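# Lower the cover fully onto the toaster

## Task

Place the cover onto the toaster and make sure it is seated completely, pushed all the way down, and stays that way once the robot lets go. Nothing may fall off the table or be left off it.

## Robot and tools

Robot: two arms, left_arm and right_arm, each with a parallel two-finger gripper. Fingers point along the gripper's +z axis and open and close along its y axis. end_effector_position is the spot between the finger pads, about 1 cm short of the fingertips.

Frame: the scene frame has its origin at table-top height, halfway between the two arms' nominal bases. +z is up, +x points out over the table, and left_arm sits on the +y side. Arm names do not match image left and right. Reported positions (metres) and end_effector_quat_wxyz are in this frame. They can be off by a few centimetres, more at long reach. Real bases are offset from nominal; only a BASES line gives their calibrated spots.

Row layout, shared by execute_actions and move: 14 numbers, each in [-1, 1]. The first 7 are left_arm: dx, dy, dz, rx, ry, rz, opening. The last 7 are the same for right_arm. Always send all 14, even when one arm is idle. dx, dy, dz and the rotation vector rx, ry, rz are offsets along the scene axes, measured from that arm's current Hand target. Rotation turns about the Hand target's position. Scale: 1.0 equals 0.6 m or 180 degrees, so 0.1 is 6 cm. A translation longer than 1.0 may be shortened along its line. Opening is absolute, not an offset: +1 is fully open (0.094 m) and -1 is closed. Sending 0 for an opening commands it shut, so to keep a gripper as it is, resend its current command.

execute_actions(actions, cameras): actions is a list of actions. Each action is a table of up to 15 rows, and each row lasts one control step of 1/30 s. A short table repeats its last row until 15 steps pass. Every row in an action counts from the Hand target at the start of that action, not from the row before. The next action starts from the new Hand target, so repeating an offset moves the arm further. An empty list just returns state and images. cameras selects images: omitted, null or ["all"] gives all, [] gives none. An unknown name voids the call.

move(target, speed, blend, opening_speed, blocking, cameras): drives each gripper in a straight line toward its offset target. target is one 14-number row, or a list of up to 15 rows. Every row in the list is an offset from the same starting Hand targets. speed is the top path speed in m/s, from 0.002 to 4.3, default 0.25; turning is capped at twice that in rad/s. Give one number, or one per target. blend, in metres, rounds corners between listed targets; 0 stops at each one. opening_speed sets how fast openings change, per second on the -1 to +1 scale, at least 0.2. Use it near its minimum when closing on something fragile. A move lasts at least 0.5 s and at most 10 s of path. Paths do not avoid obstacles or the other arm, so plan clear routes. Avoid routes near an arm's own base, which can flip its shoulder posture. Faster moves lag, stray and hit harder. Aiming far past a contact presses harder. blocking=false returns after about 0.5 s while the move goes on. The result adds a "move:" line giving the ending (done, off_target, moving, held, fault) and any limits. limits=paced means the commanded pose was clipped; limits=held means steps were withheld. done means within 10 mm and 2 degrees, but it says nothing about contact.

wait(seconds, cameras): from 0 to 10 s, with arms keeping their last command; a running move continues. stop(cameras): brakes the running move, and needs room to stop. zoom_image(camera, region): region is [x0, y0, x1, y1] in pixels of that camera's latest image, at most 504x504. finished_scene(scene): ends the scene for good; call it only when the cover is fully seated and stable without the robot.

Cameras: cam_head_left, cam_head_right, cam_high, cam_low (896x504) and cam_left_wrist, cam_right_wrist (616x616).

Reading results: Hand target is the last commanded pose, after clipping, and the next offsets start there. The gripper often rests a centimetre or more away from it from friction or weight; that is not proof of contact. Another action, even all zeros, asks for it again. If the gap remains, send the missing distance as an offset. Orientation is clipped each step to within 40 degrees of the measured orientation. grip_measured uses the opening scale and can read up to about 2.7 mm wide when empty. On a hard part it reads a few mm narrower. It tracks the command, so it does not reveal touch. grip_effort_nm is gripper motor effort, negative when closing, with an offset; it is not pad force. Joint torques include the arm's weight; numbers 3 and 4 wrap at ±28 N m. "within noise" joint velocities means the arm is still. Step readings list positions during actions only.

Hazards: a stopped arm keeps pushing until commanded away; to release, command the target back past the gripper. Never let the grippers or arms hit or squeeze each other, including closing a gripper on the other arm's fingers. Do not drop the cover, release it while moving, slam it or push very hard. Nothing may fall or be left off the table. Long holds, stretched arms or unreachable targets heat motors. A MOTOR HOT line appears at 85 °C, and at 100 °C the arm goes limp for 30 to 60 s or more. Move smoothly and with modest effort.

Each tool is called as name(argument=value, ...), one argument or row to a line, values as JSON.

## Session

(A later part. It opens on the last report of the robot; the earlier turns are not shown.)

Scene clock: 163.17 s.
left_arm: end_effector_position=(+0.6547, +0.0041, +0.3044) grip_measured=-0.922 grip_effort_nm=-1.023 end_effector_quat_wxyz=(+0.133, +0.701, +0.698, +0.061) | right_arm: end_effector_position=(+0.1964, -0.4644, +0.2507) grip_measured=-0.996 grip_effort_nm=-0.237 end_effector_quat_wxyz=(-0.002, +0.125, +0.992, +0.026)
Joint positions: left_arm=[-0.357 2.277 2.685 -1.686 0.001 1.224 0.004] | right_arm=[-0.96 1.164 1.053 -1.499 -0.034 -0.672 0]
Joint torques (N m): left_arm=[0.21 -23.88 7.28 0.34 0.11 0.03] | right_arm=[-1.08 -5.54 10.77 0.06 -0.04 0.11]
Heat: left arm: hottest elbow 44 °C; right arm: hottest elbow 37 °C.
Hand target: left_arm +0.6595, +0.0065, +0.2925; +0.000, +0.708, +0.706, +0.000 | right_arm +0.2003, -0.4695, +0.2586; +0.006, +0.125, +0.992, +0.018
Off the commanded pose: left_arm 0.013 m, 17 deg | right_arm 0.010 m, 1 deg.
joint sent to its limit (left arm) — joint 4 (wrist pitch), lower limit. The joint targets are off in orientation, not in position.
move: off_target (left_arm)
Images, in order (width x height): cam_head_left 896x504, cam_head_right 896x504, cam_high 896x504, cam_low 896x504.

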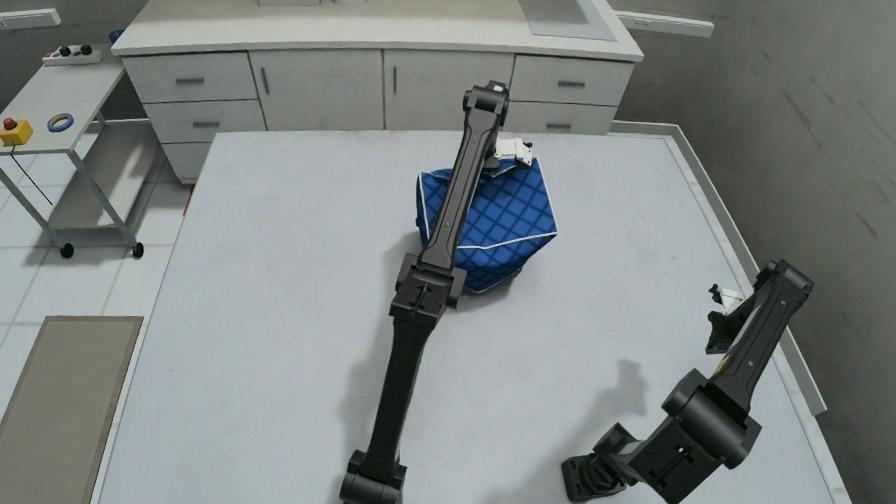

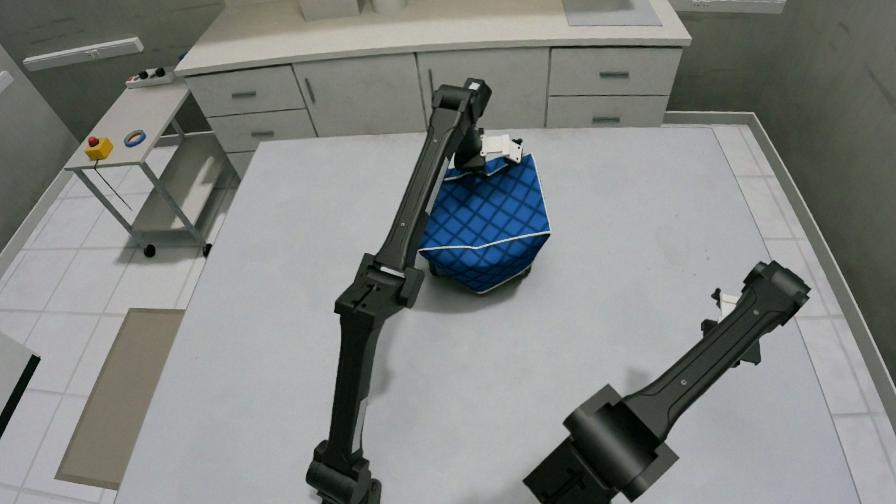

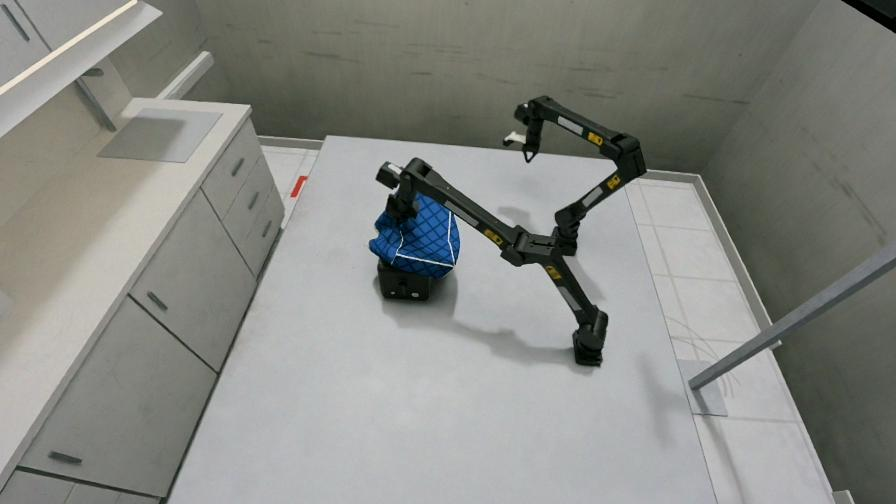

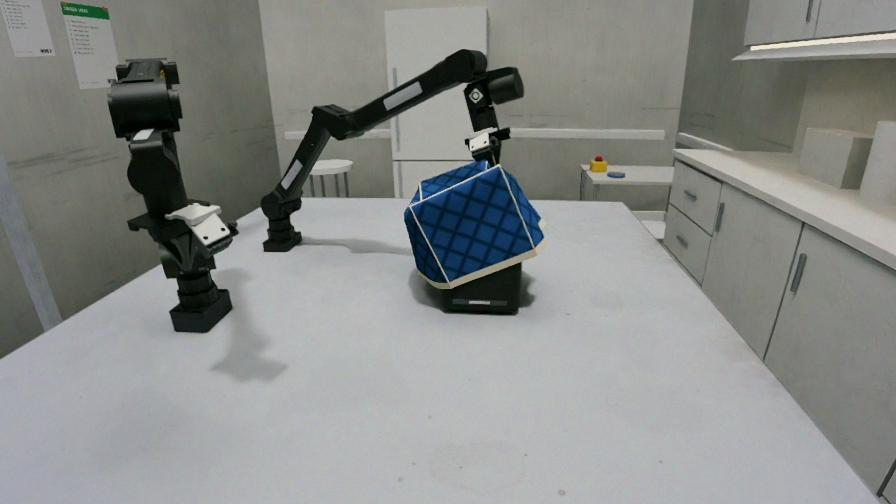

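move(
  target=[
    [0.0,0,0.12,0,0,0,-1,0,0,0,0,0,0,-1],
    [0.0,0.05,0.14,0,0,0,-1,0,0,0,0,0,0,-1],
  ],
  speed=0.1,
  cameras=["cam_low","cam_high","cam_head_left","cam_head_right"],
)

zoom_image(
  camera="cam_high",
  region=[340, 130, 500, 310],
)

Scene clock: 171.27 s.
left_arm: end_effector_position=(+0.6613, +0.0237, +0.3361) grip_measured=-0.922 grip_effort_nm=-1.033 end_effector_quat_wxyz=(+0.160, +0.696, +0.696, +0.075) | right_arm: end_effector_position=(+0.1964, -0.4644, +0.2507) grip_measured=-0.996 grip_effort_nm=-0.227 end_effector_quat_wxyz=(-0.002, +0.125, +0.992, +0.026)
Joint positions: left_arm=[-0.327 2.258 2.728 -1.686 0.008 1.247 0.004] | right_arm=[-0.96 1.164 1.053 -1.499 -0.034 -0.672 0]
Joint torques (N m): left_arm=[0.85 -28.81 8.9 0.32 0.01 0.14] | right_arm=[-1.03 -5.36 10.77 0.1 -0.04 0.11]
Heat: left arm: hottest elbow 43 °C; right arm: hottest elbow 37 °C.
Hand target: left_arm +0.6595, +0.0365, +0.3765; +0.000, +0.708, +0.706, +0.000 | right_arm +0.2003, -0.4695, +0.2586; +0.006, +0.125, +0.992, +0.018
Off the commanded pose: left_arm 0.042 m, 20 deg | right_arm 0.010 m, 1 deg.
joint sent to its limit (left arm) — joint 4 (wrist pitch), lower limit. The joint targets are off in orientation, not in position.
move: off_target (left_arm)
Images, in order (width x height): cam_head_left 896x504, cam_head_right 896x504, cam_high 896x504, cam_low 896x504.

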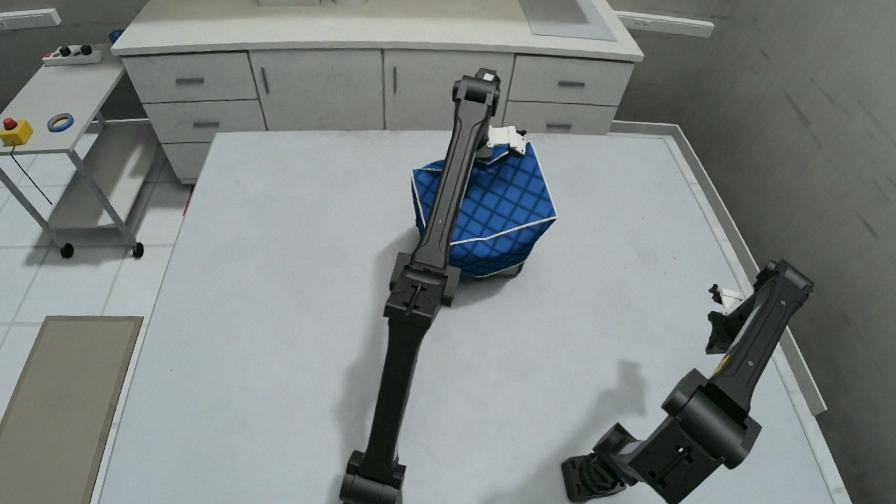

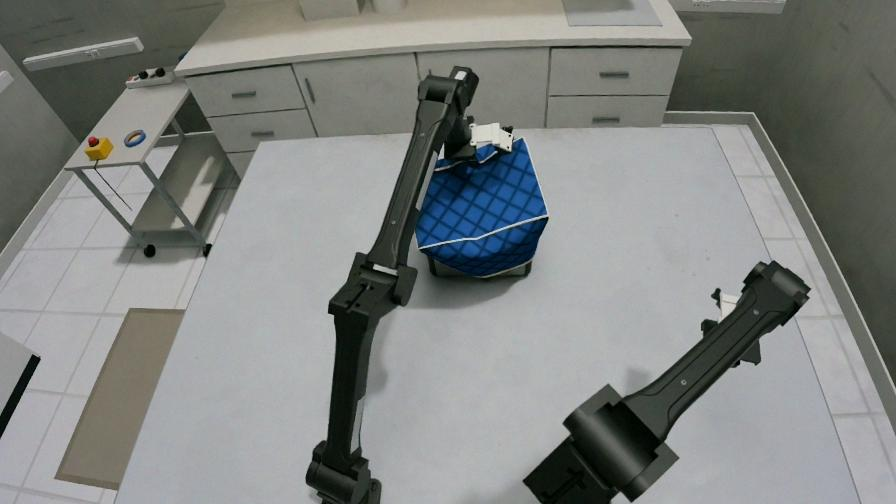

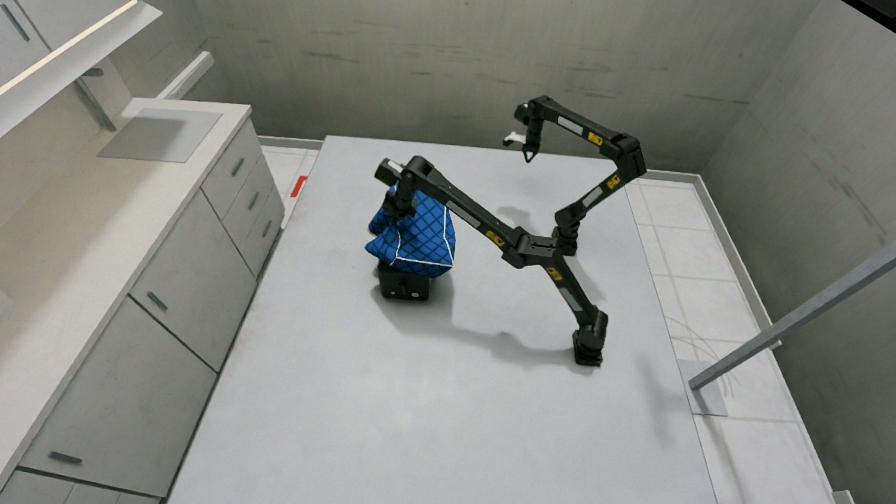

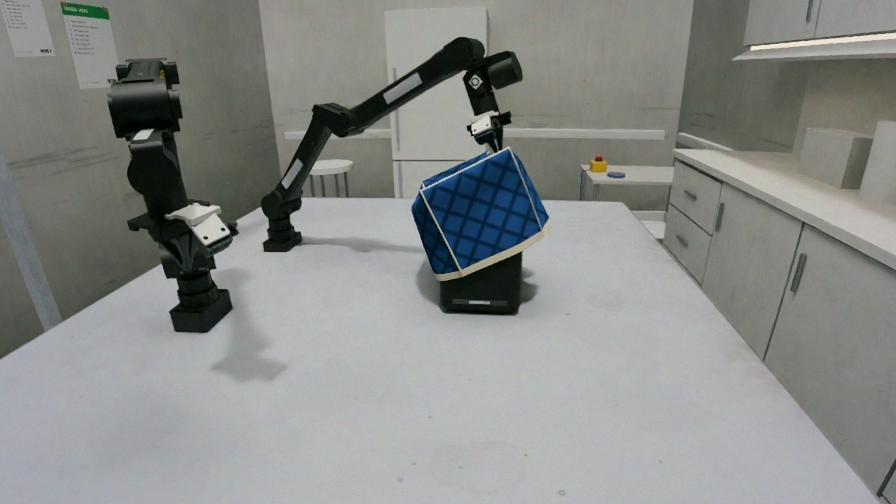

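Scaled by 2.800.

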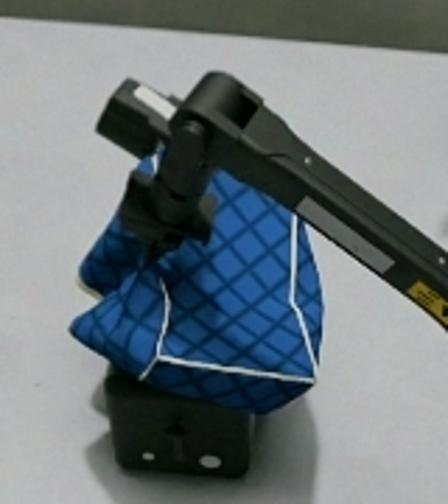

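move(
  target=[0,0.02,0.12,0,0,0,-1,0,0,0,0,0,0,-1],
  speed=0.12,
)

Scene clock: 187.23 s.
left_arm: end_effector_position=(+0.6631, +0.0316, +0.3984) grip_measured=-0.922 grip_effort_nm=-1.018 end_effector_quat_wxyz=(+0.217, +0.687, +0.685, +0.107) | right_arm: end_effector_position=(+0.1964, -0.4644, +0.2507) grip_measured=-0.996 grip_effort_nm=-0.242 end_effector_quat_wxyz=(-0.002, +0.125, +0.992, +0.026)
Joint positions: left_arm=[-0.316 2.239 2.842 -1.686 0.009 1.261 0.004] | right_arm=[-0.96 1.164 1.053 -1.499 -0.034 -0.672 0]
Joint torques (N m): left_arm=[1.26 -27.93 10.25 0.49 0.08 0.14] | right_arm=[-0.97 -5.48 10.74 0.09 -0.05 0.11]
Heat: left arm: hottest elbow 44 °C; right arm: hottest elbow 37 °C.
Hand target: left_arm +0.6595, +0.0488, +0.4487; +0.000, +0.708, +0.706, +0.000 | right_arm +0.2003, -0.4695, +0.2586; +0.006, +0.125, +0.992, +0.018
Off the commanded pose: left_arm 0.053 m, 28 deg | right_arm 0.010 m, 1 deg.
joint sent to its limit (left arm) — joint 4 (wrist pitch), lower limit. The joint targets are off in position and orientation.
move: off_target (left_arm)

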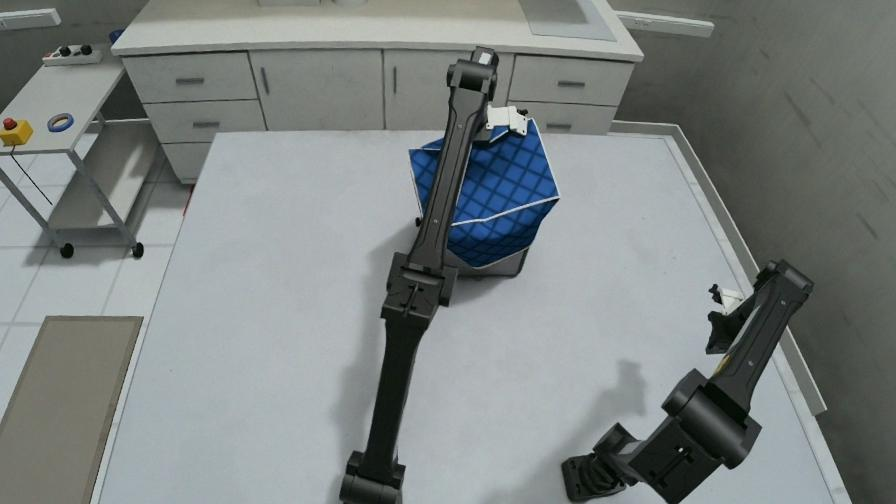

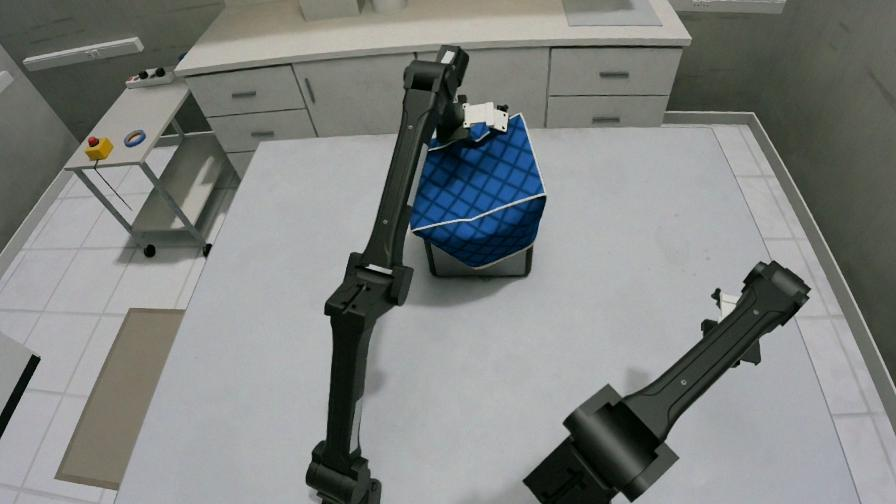

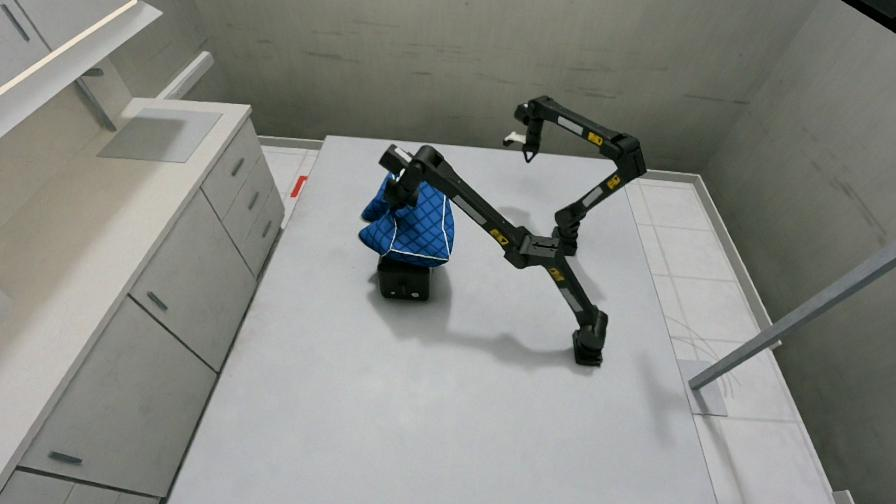

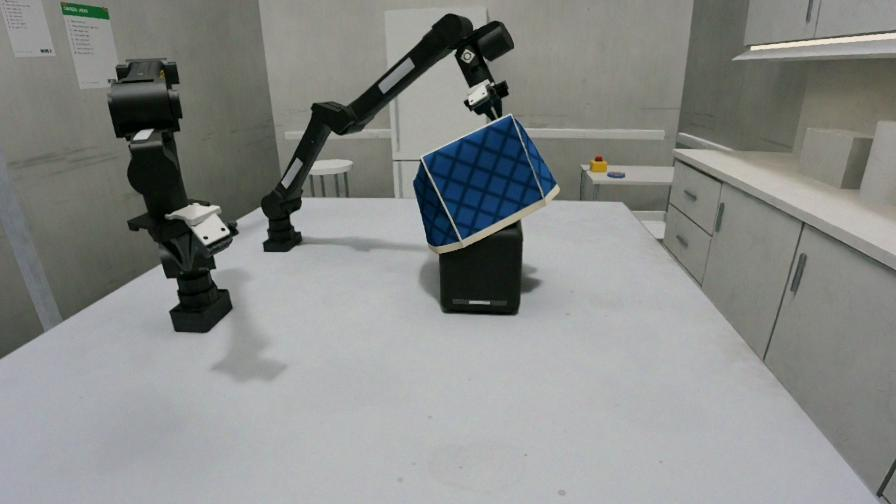

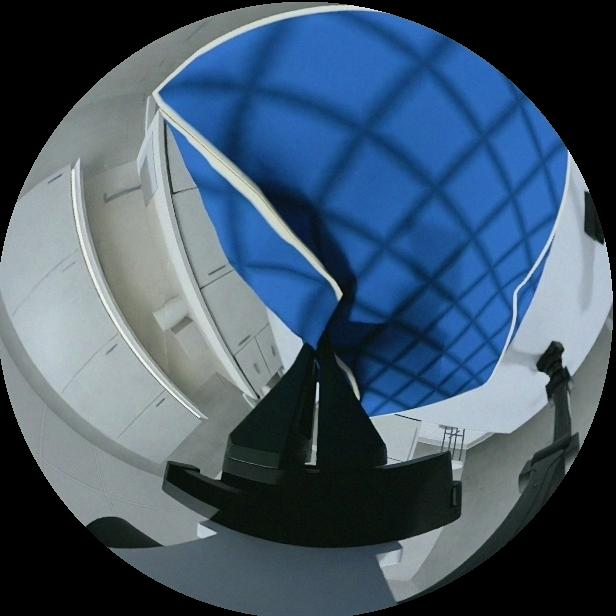

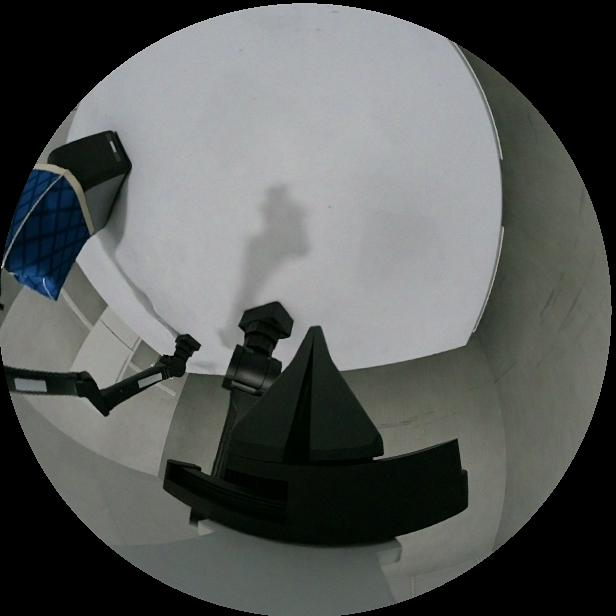

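move(
  target=[
    [-0.01,0.02,-0.09,0,0,0,-1,0,0,0,0,0,0,-1],
    [-0.01,0.02,-0.18,0,0,0,-1,0,0,0,0,0,0,-1],
  ],
  speed=0.1,
)

zoom_image(
  camera="cam_high",
  region=[320, 120, 500, 320],
)

zoom_image(
  camera="cam_head_right",
  region=[380, 80, 580, 300],
)

Scene clock: 197.40 s.
left_arm: end_effector_position=(+0.6529, +0.0471, +0.3266) grip_measured=-0.922 grip_effort_nm=-1.033 end_effector_quat_wxyz=(+0.135, +0.700, +0.698, +0.067) | right_arm: end_effector_position=(+0.1964, -0.4644, +0.2507) grip_measured=-0.996 grip_effort_nm=-0.242 end_effector_quat_wxyz=(-0.002, +0.125, +0.992, +0.026)
Joint positions: left_arm=[-0.3 2.213 2.63 -1.686 0.009 1.276 0.004] | right_arm=[-0.96 1.164 1.053 -1.499 -0.034 -0.672 0]
Joint torques (N m): left_arm=[1.2 -26.75 7.21 0.27 -0.09 0.17] | right_arm=[-0.97 -5.6 10.77 0.05 -0.05 0.11]
Heat: left arm: hottest elbow 43 °C; right arm: hottest elbow 37 °C.
Hand target: left_arm +0.6534, +0.0607, +0.3406; +0.000, +0.708, +0.706, +0.000 | right_arm +0.2003, -0.4695, +0.2586; +0.006, +0.125, +0.992, +0.018
Off the commanded pose: left_arm 0.020 m, 17 deg | right_arm 0.010 m, 1 deg.
joint sent to its limit (left arm) — joint 4 (wrist pitch), lower limit. The joint targets are off in orientation, not in position.
move: off_target (left_arm)

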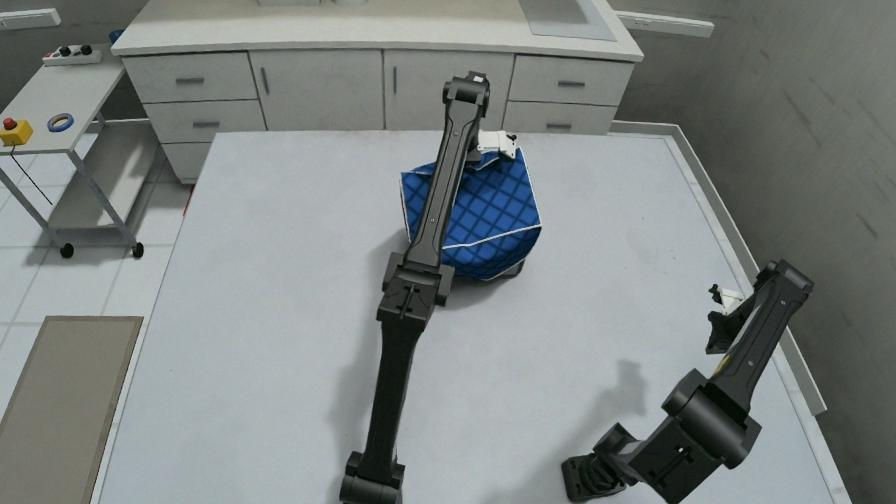

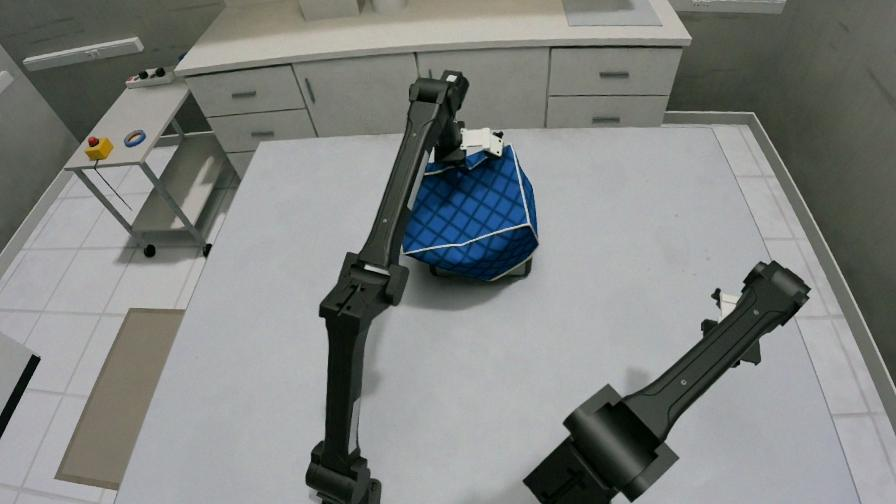

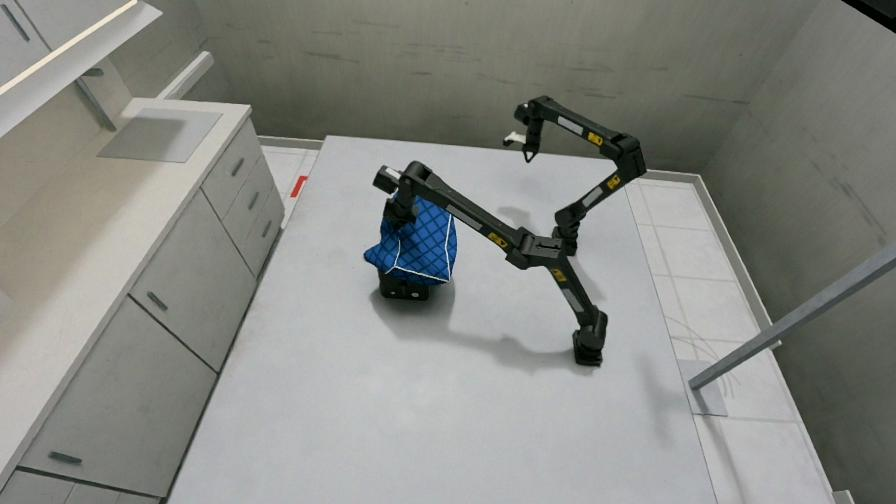

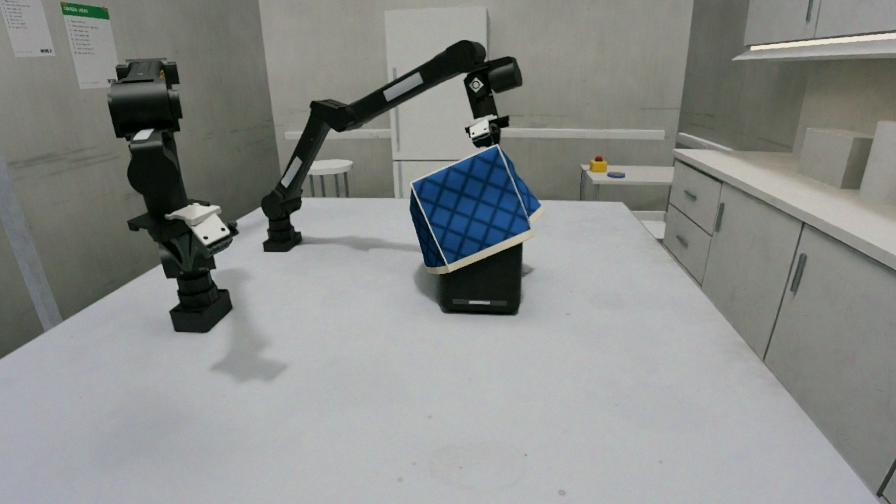

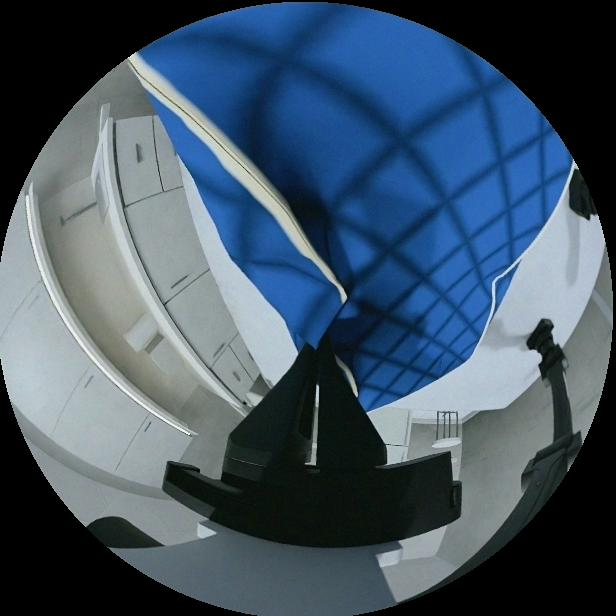

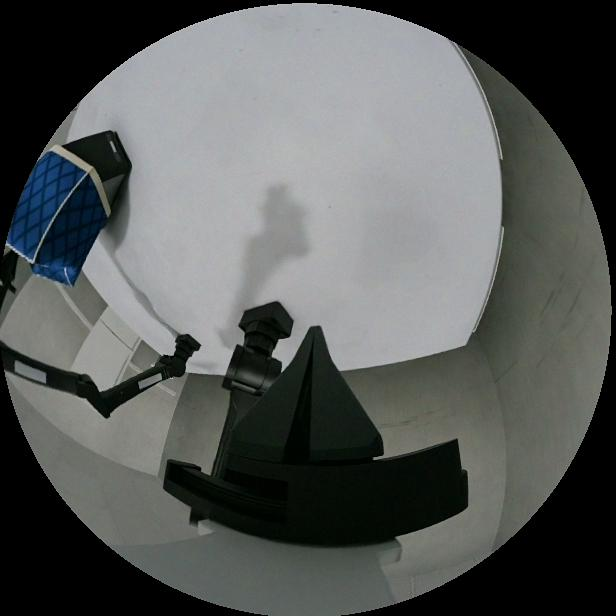

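Scaled by 2.520.

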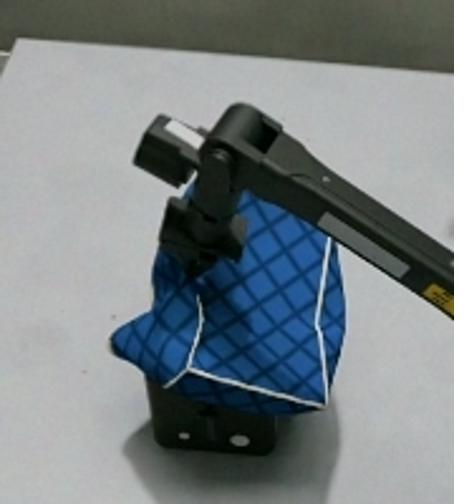

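Scaled by 2.291.

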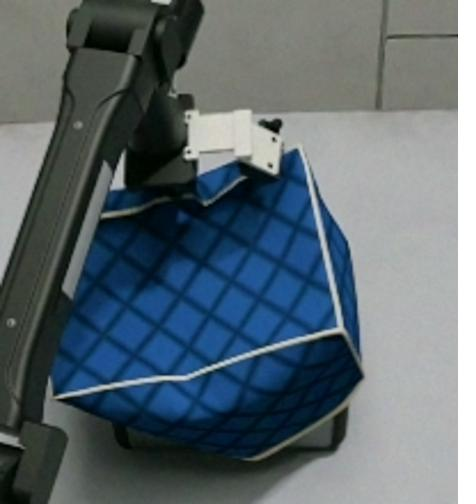

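move(
  target=[
    [0,0,0.19,0,0,0,-1,0,0,0,0,0,0,-1],
    [-0.01,0.07,0.19,0,0,0,-1,0,0,0,0,0,0,-1],
  ],
  speed=0.12,
)

zoom_image(
  camera="cam_high",
  region=[320, 120, 500, 320],
)

zoom_image(
  camera="cam_head_right",
  region=[380, 80, 580, 300],
)

Scene clock: 209.57 s.
left_arm: end_effector_position=(+0.6572, +0.0982, +0.4274) grip_measured=-0.922 grip_effort_nm=-1.028 end_effector_quat_wxyz=(+0.213, +0.681, +0.689, +0.126) | right_arm: end_effector_position=(+0.1964, -0.4644, +0.2507) grip_measured=-0.996 grip_effort_nm=-0.232 end_effector_quat_wxyz=(-0.002, +0.125, +0.992, +0.026)
Joint positions: left_arm=[-0.229 2.151 2.766 -1.686 0.01 1.333 0.004] | right_arm=[-0.96 1.164 1.053 -1.499 -0.034 -0.672 0]
Joint torques (N m): left_arm=[-0.09 -26.46 6.97 0.58 -0.05 0.09] | right_arm=[-1.03 -5.54 10.78 0.09 -0.05 0.12]
Heat: left arm: hottest elbow 41 °C; right arm: hottest elbow 37 °C.
Hand target: left_arm +0.6475, +0.1028, +0.4546; +0.000, +0.708, +0.707, +0.000 | right_arm +0.2003, -0.4695, +0.2586; +0.006, +0.125, +0.992, +0.018
Off the commanded pose: left_arm 0.029 m, 29 deg | right_arm 0.010 m, 1 deg.
joint sent to its limit (left arm) — joint 4 (wrist pitch), lower limit. The joint targets are off in orientation, not in position.
move: off_target (left_arm)

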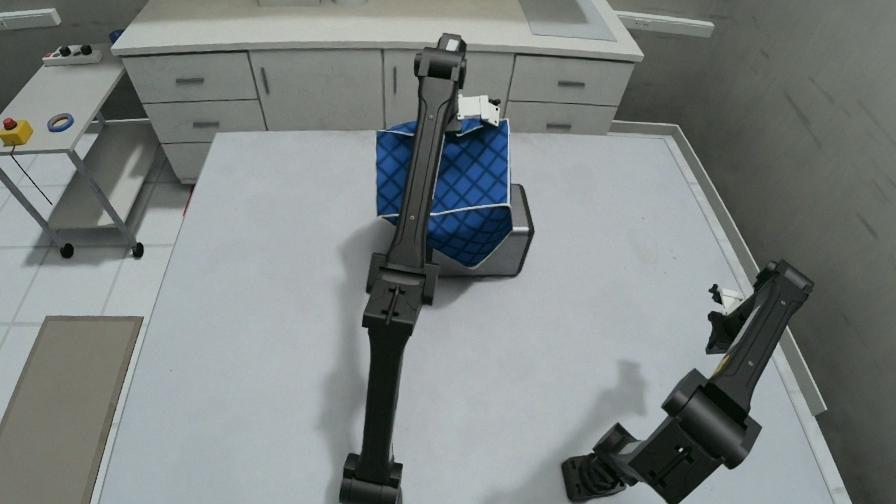

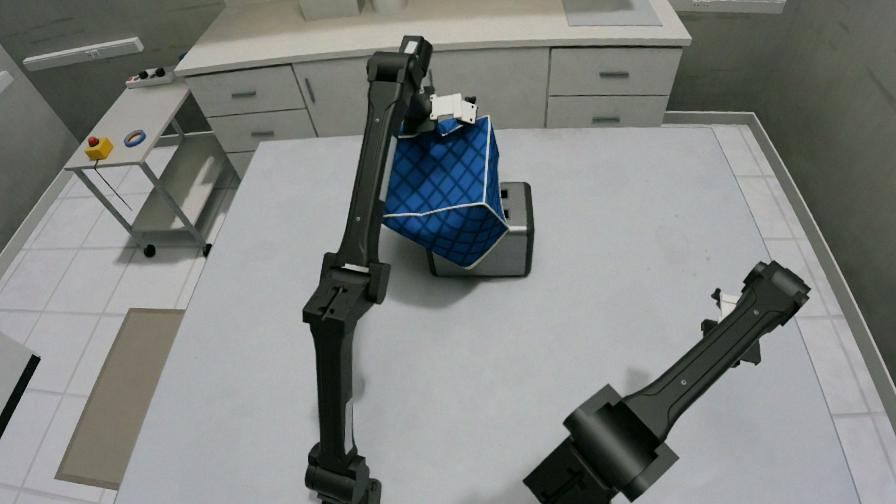

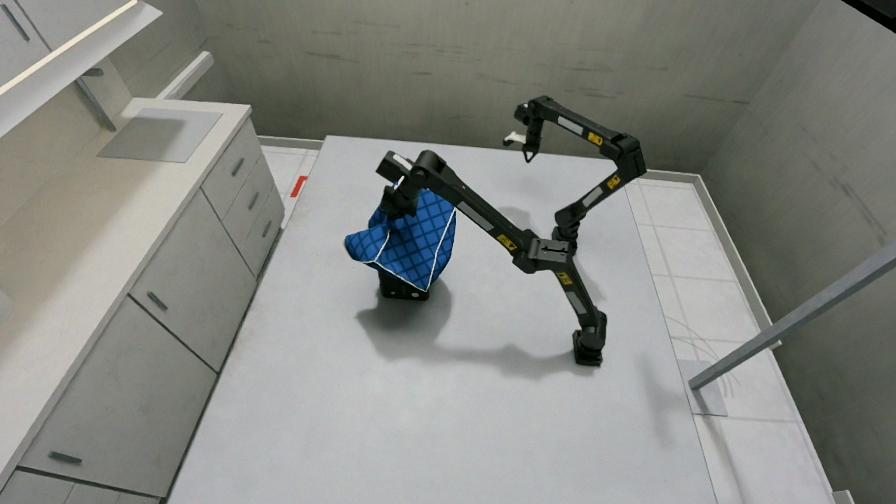

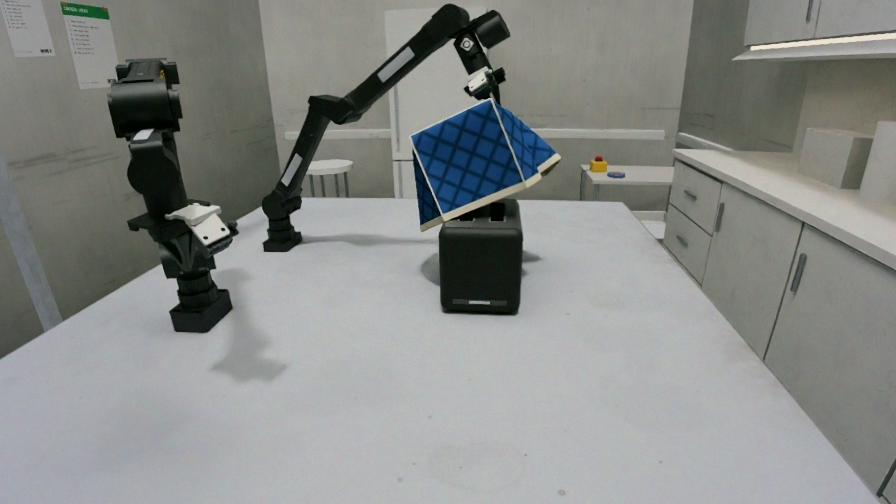

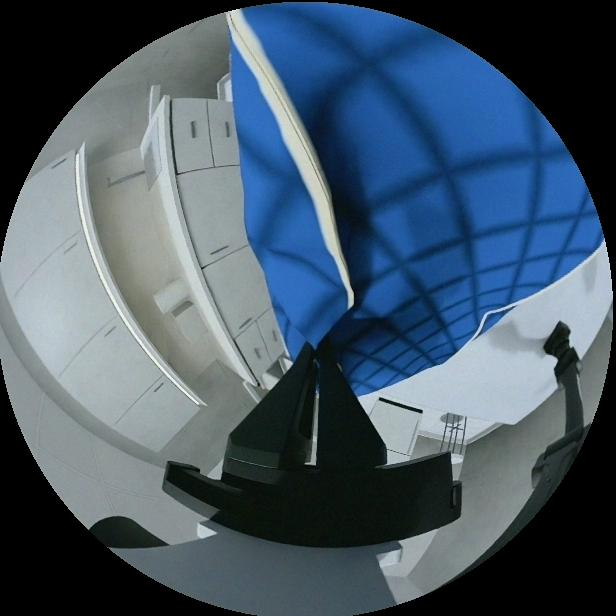

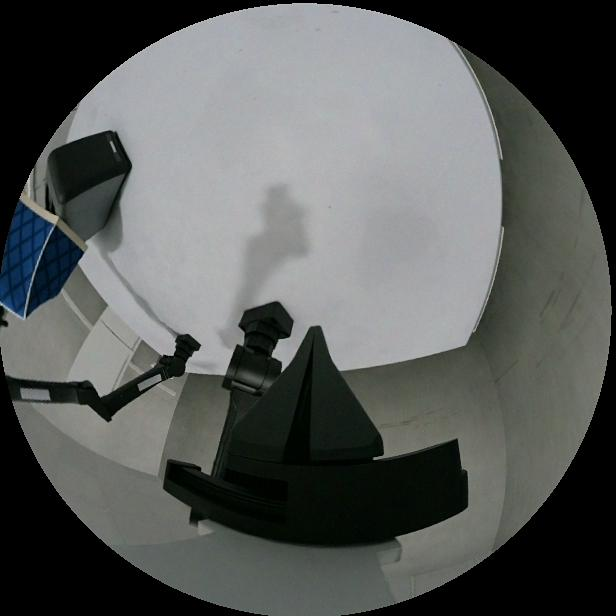

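Scaled by 2.520.

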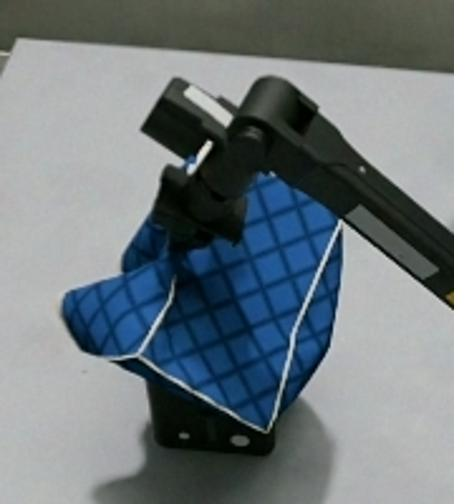

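Scaled by 2.291.

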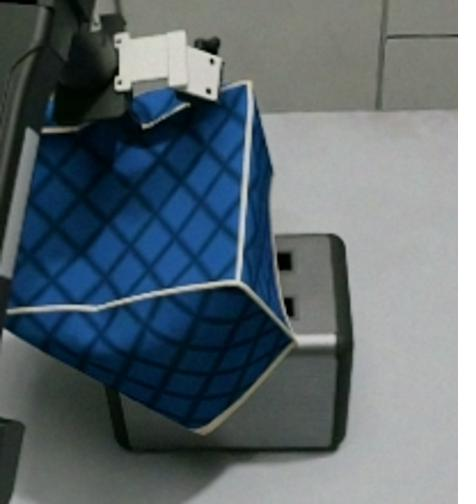

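move(
  target=[
    [0,0,0.02,-0.12,0,0,-1,0,0,0,0,0,0,-1],
    [0,0,-0.04,-0.12,0,0,-1,0,0,0,0,0,0,-1],
  ],
  speed=0.12,
)

zoom_image(
  camera="cam_high",
  region=[320, 120, 500, 320],
)

zoom_image(
  camera="cam_head_right",
  region=[380, 80, 580, 300],
)

Scene clock: 221.40 s.
left_arm: end_effector_position=(+0.6522, +0.0946, +0.4144) grip_measured=-0.922 grip_effort_nm=-1.028 end_effector_quat_wxyz=(+0.286, +0.653, +0.699, -0.054) | right_arm: end_effector_position=(+0.1964, -0.4644, +0.2507) grip_measured=-0.996 grip_effort_nm=-0.237 end_effector_quat_wxyz=(-0.002, +0.125, +0.992, +0.026)
Joint positions: left_arm=[-0.141 2.149 2.7 -1.686 0.413 1.274 0.004] | right_arm=[-0.96 1.164 1.053 -1.499 -0.034 -0.672 0]
Joint torques (N m): left_arm=[0.09 -25.58 6.72 0.43 0.41 0.06] | right_arm=[-0.97 -5.66 10.76 0.09 -0.05 0.12]
Heat: left arm: hottest elbow 40 °C; right arm: hottest elbow 38 °C.
Hand target: left_arm +0.6475, +0.1026, +0.4305; +0.132, +0.695, +0.694, -0.133 | right_arm +0.2003, -0.4695, +0.2586; +0.006, +0.125, +0.992, +0.018
Off the commanded pose: left_arm 0.019 m, 20 deg | right_arm 0.010 m, 1 deg.
joint sent to its limit (left arm) — joint 4 (wrist pitch), lower limit. The joint targets are off in orientation, not in position.
move: off_target (left_arm)

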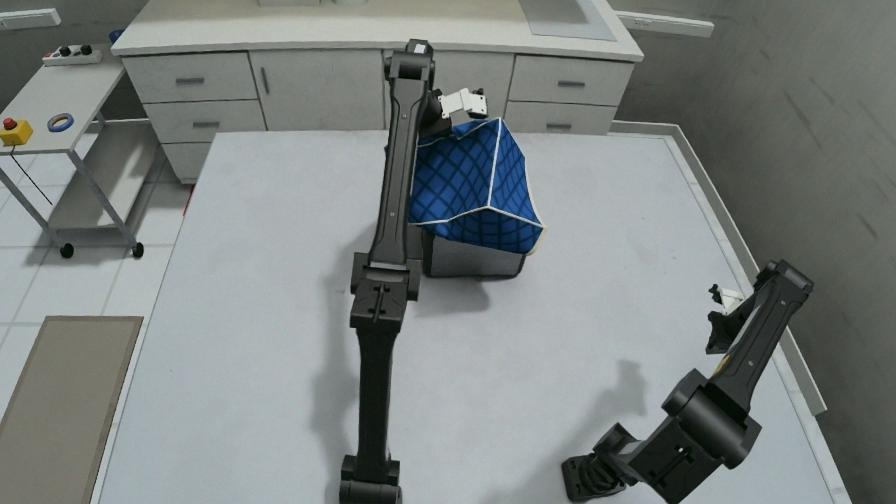

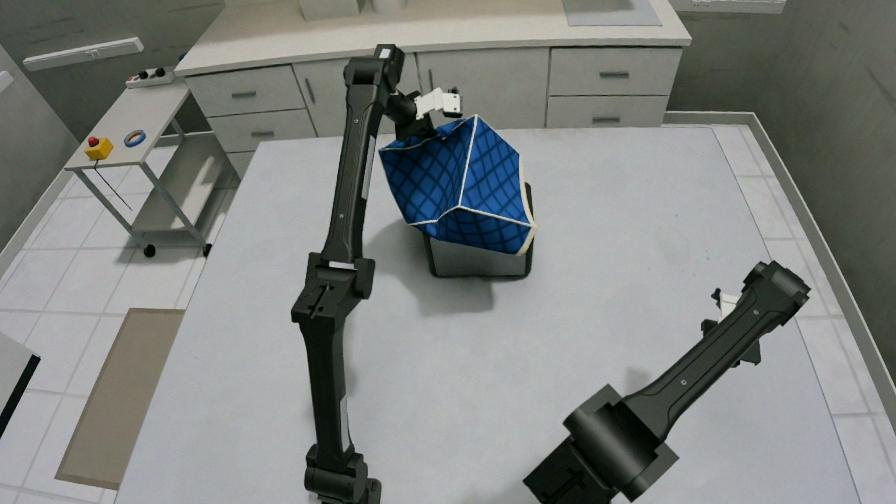

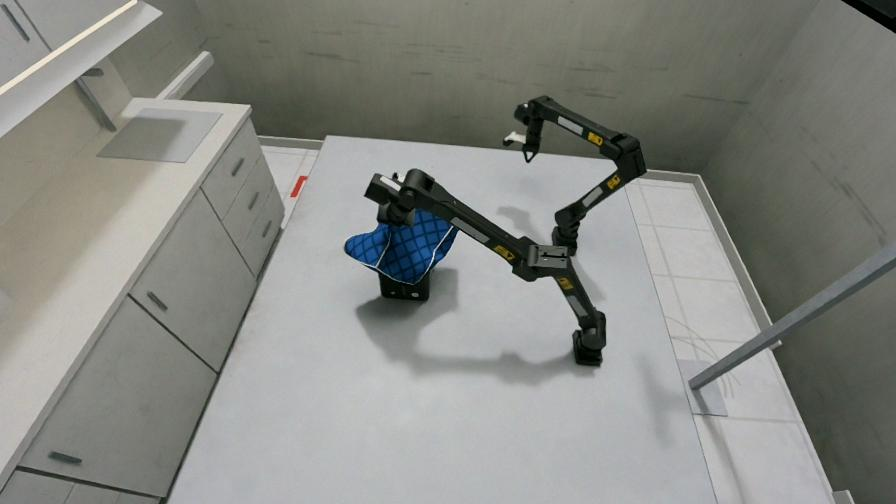

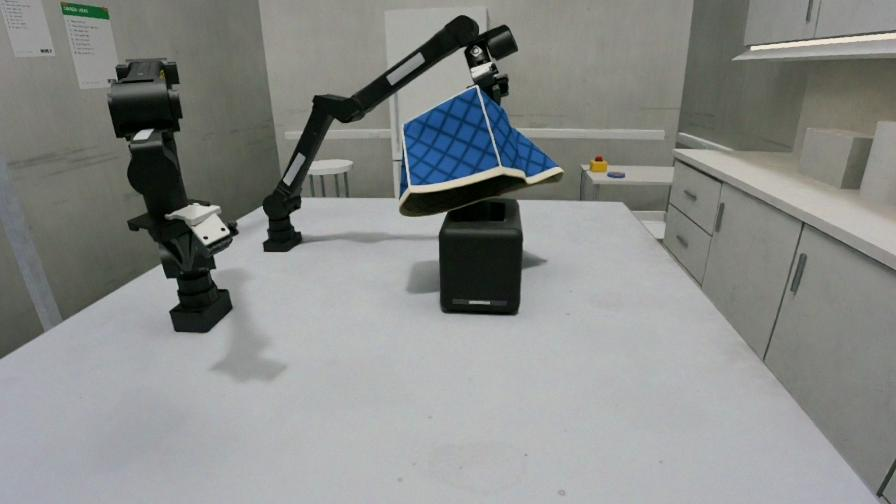

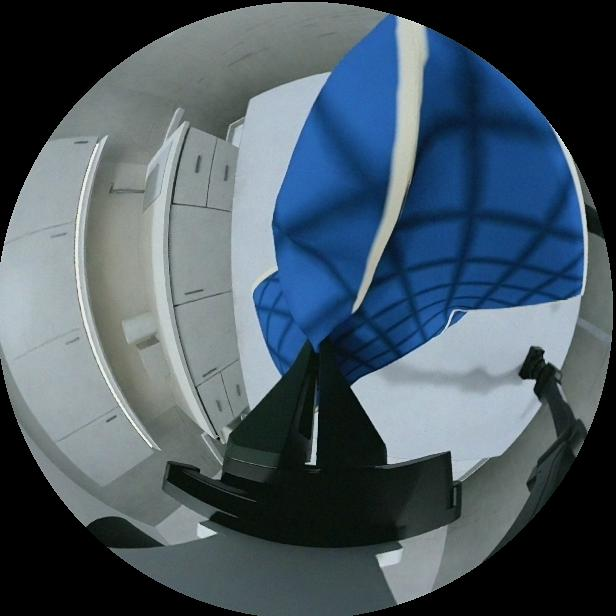

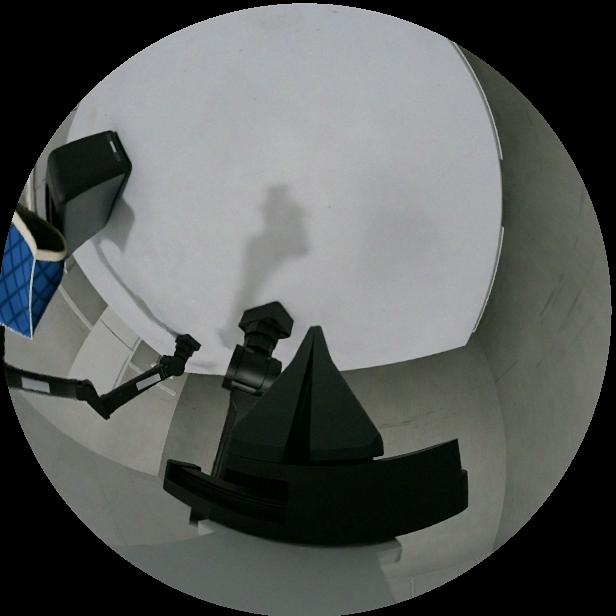

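Scaled by 2.520.

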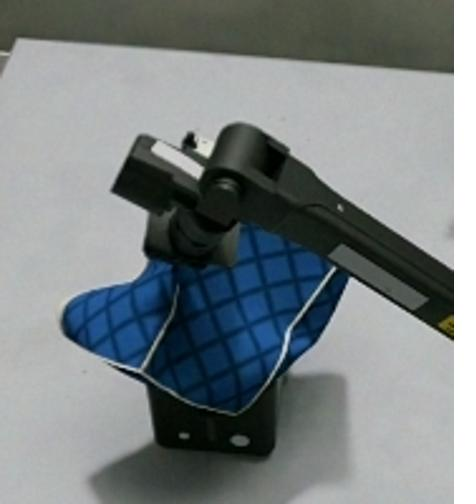

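Scaled by 2.291.

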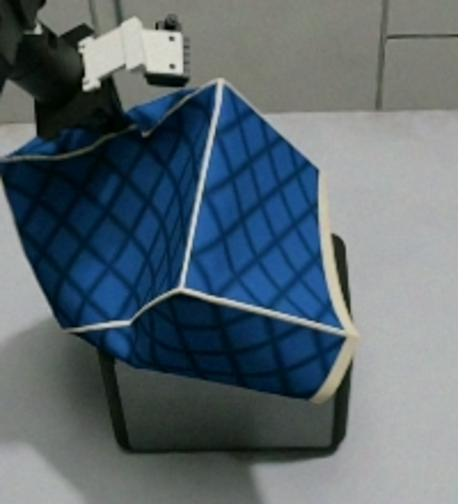

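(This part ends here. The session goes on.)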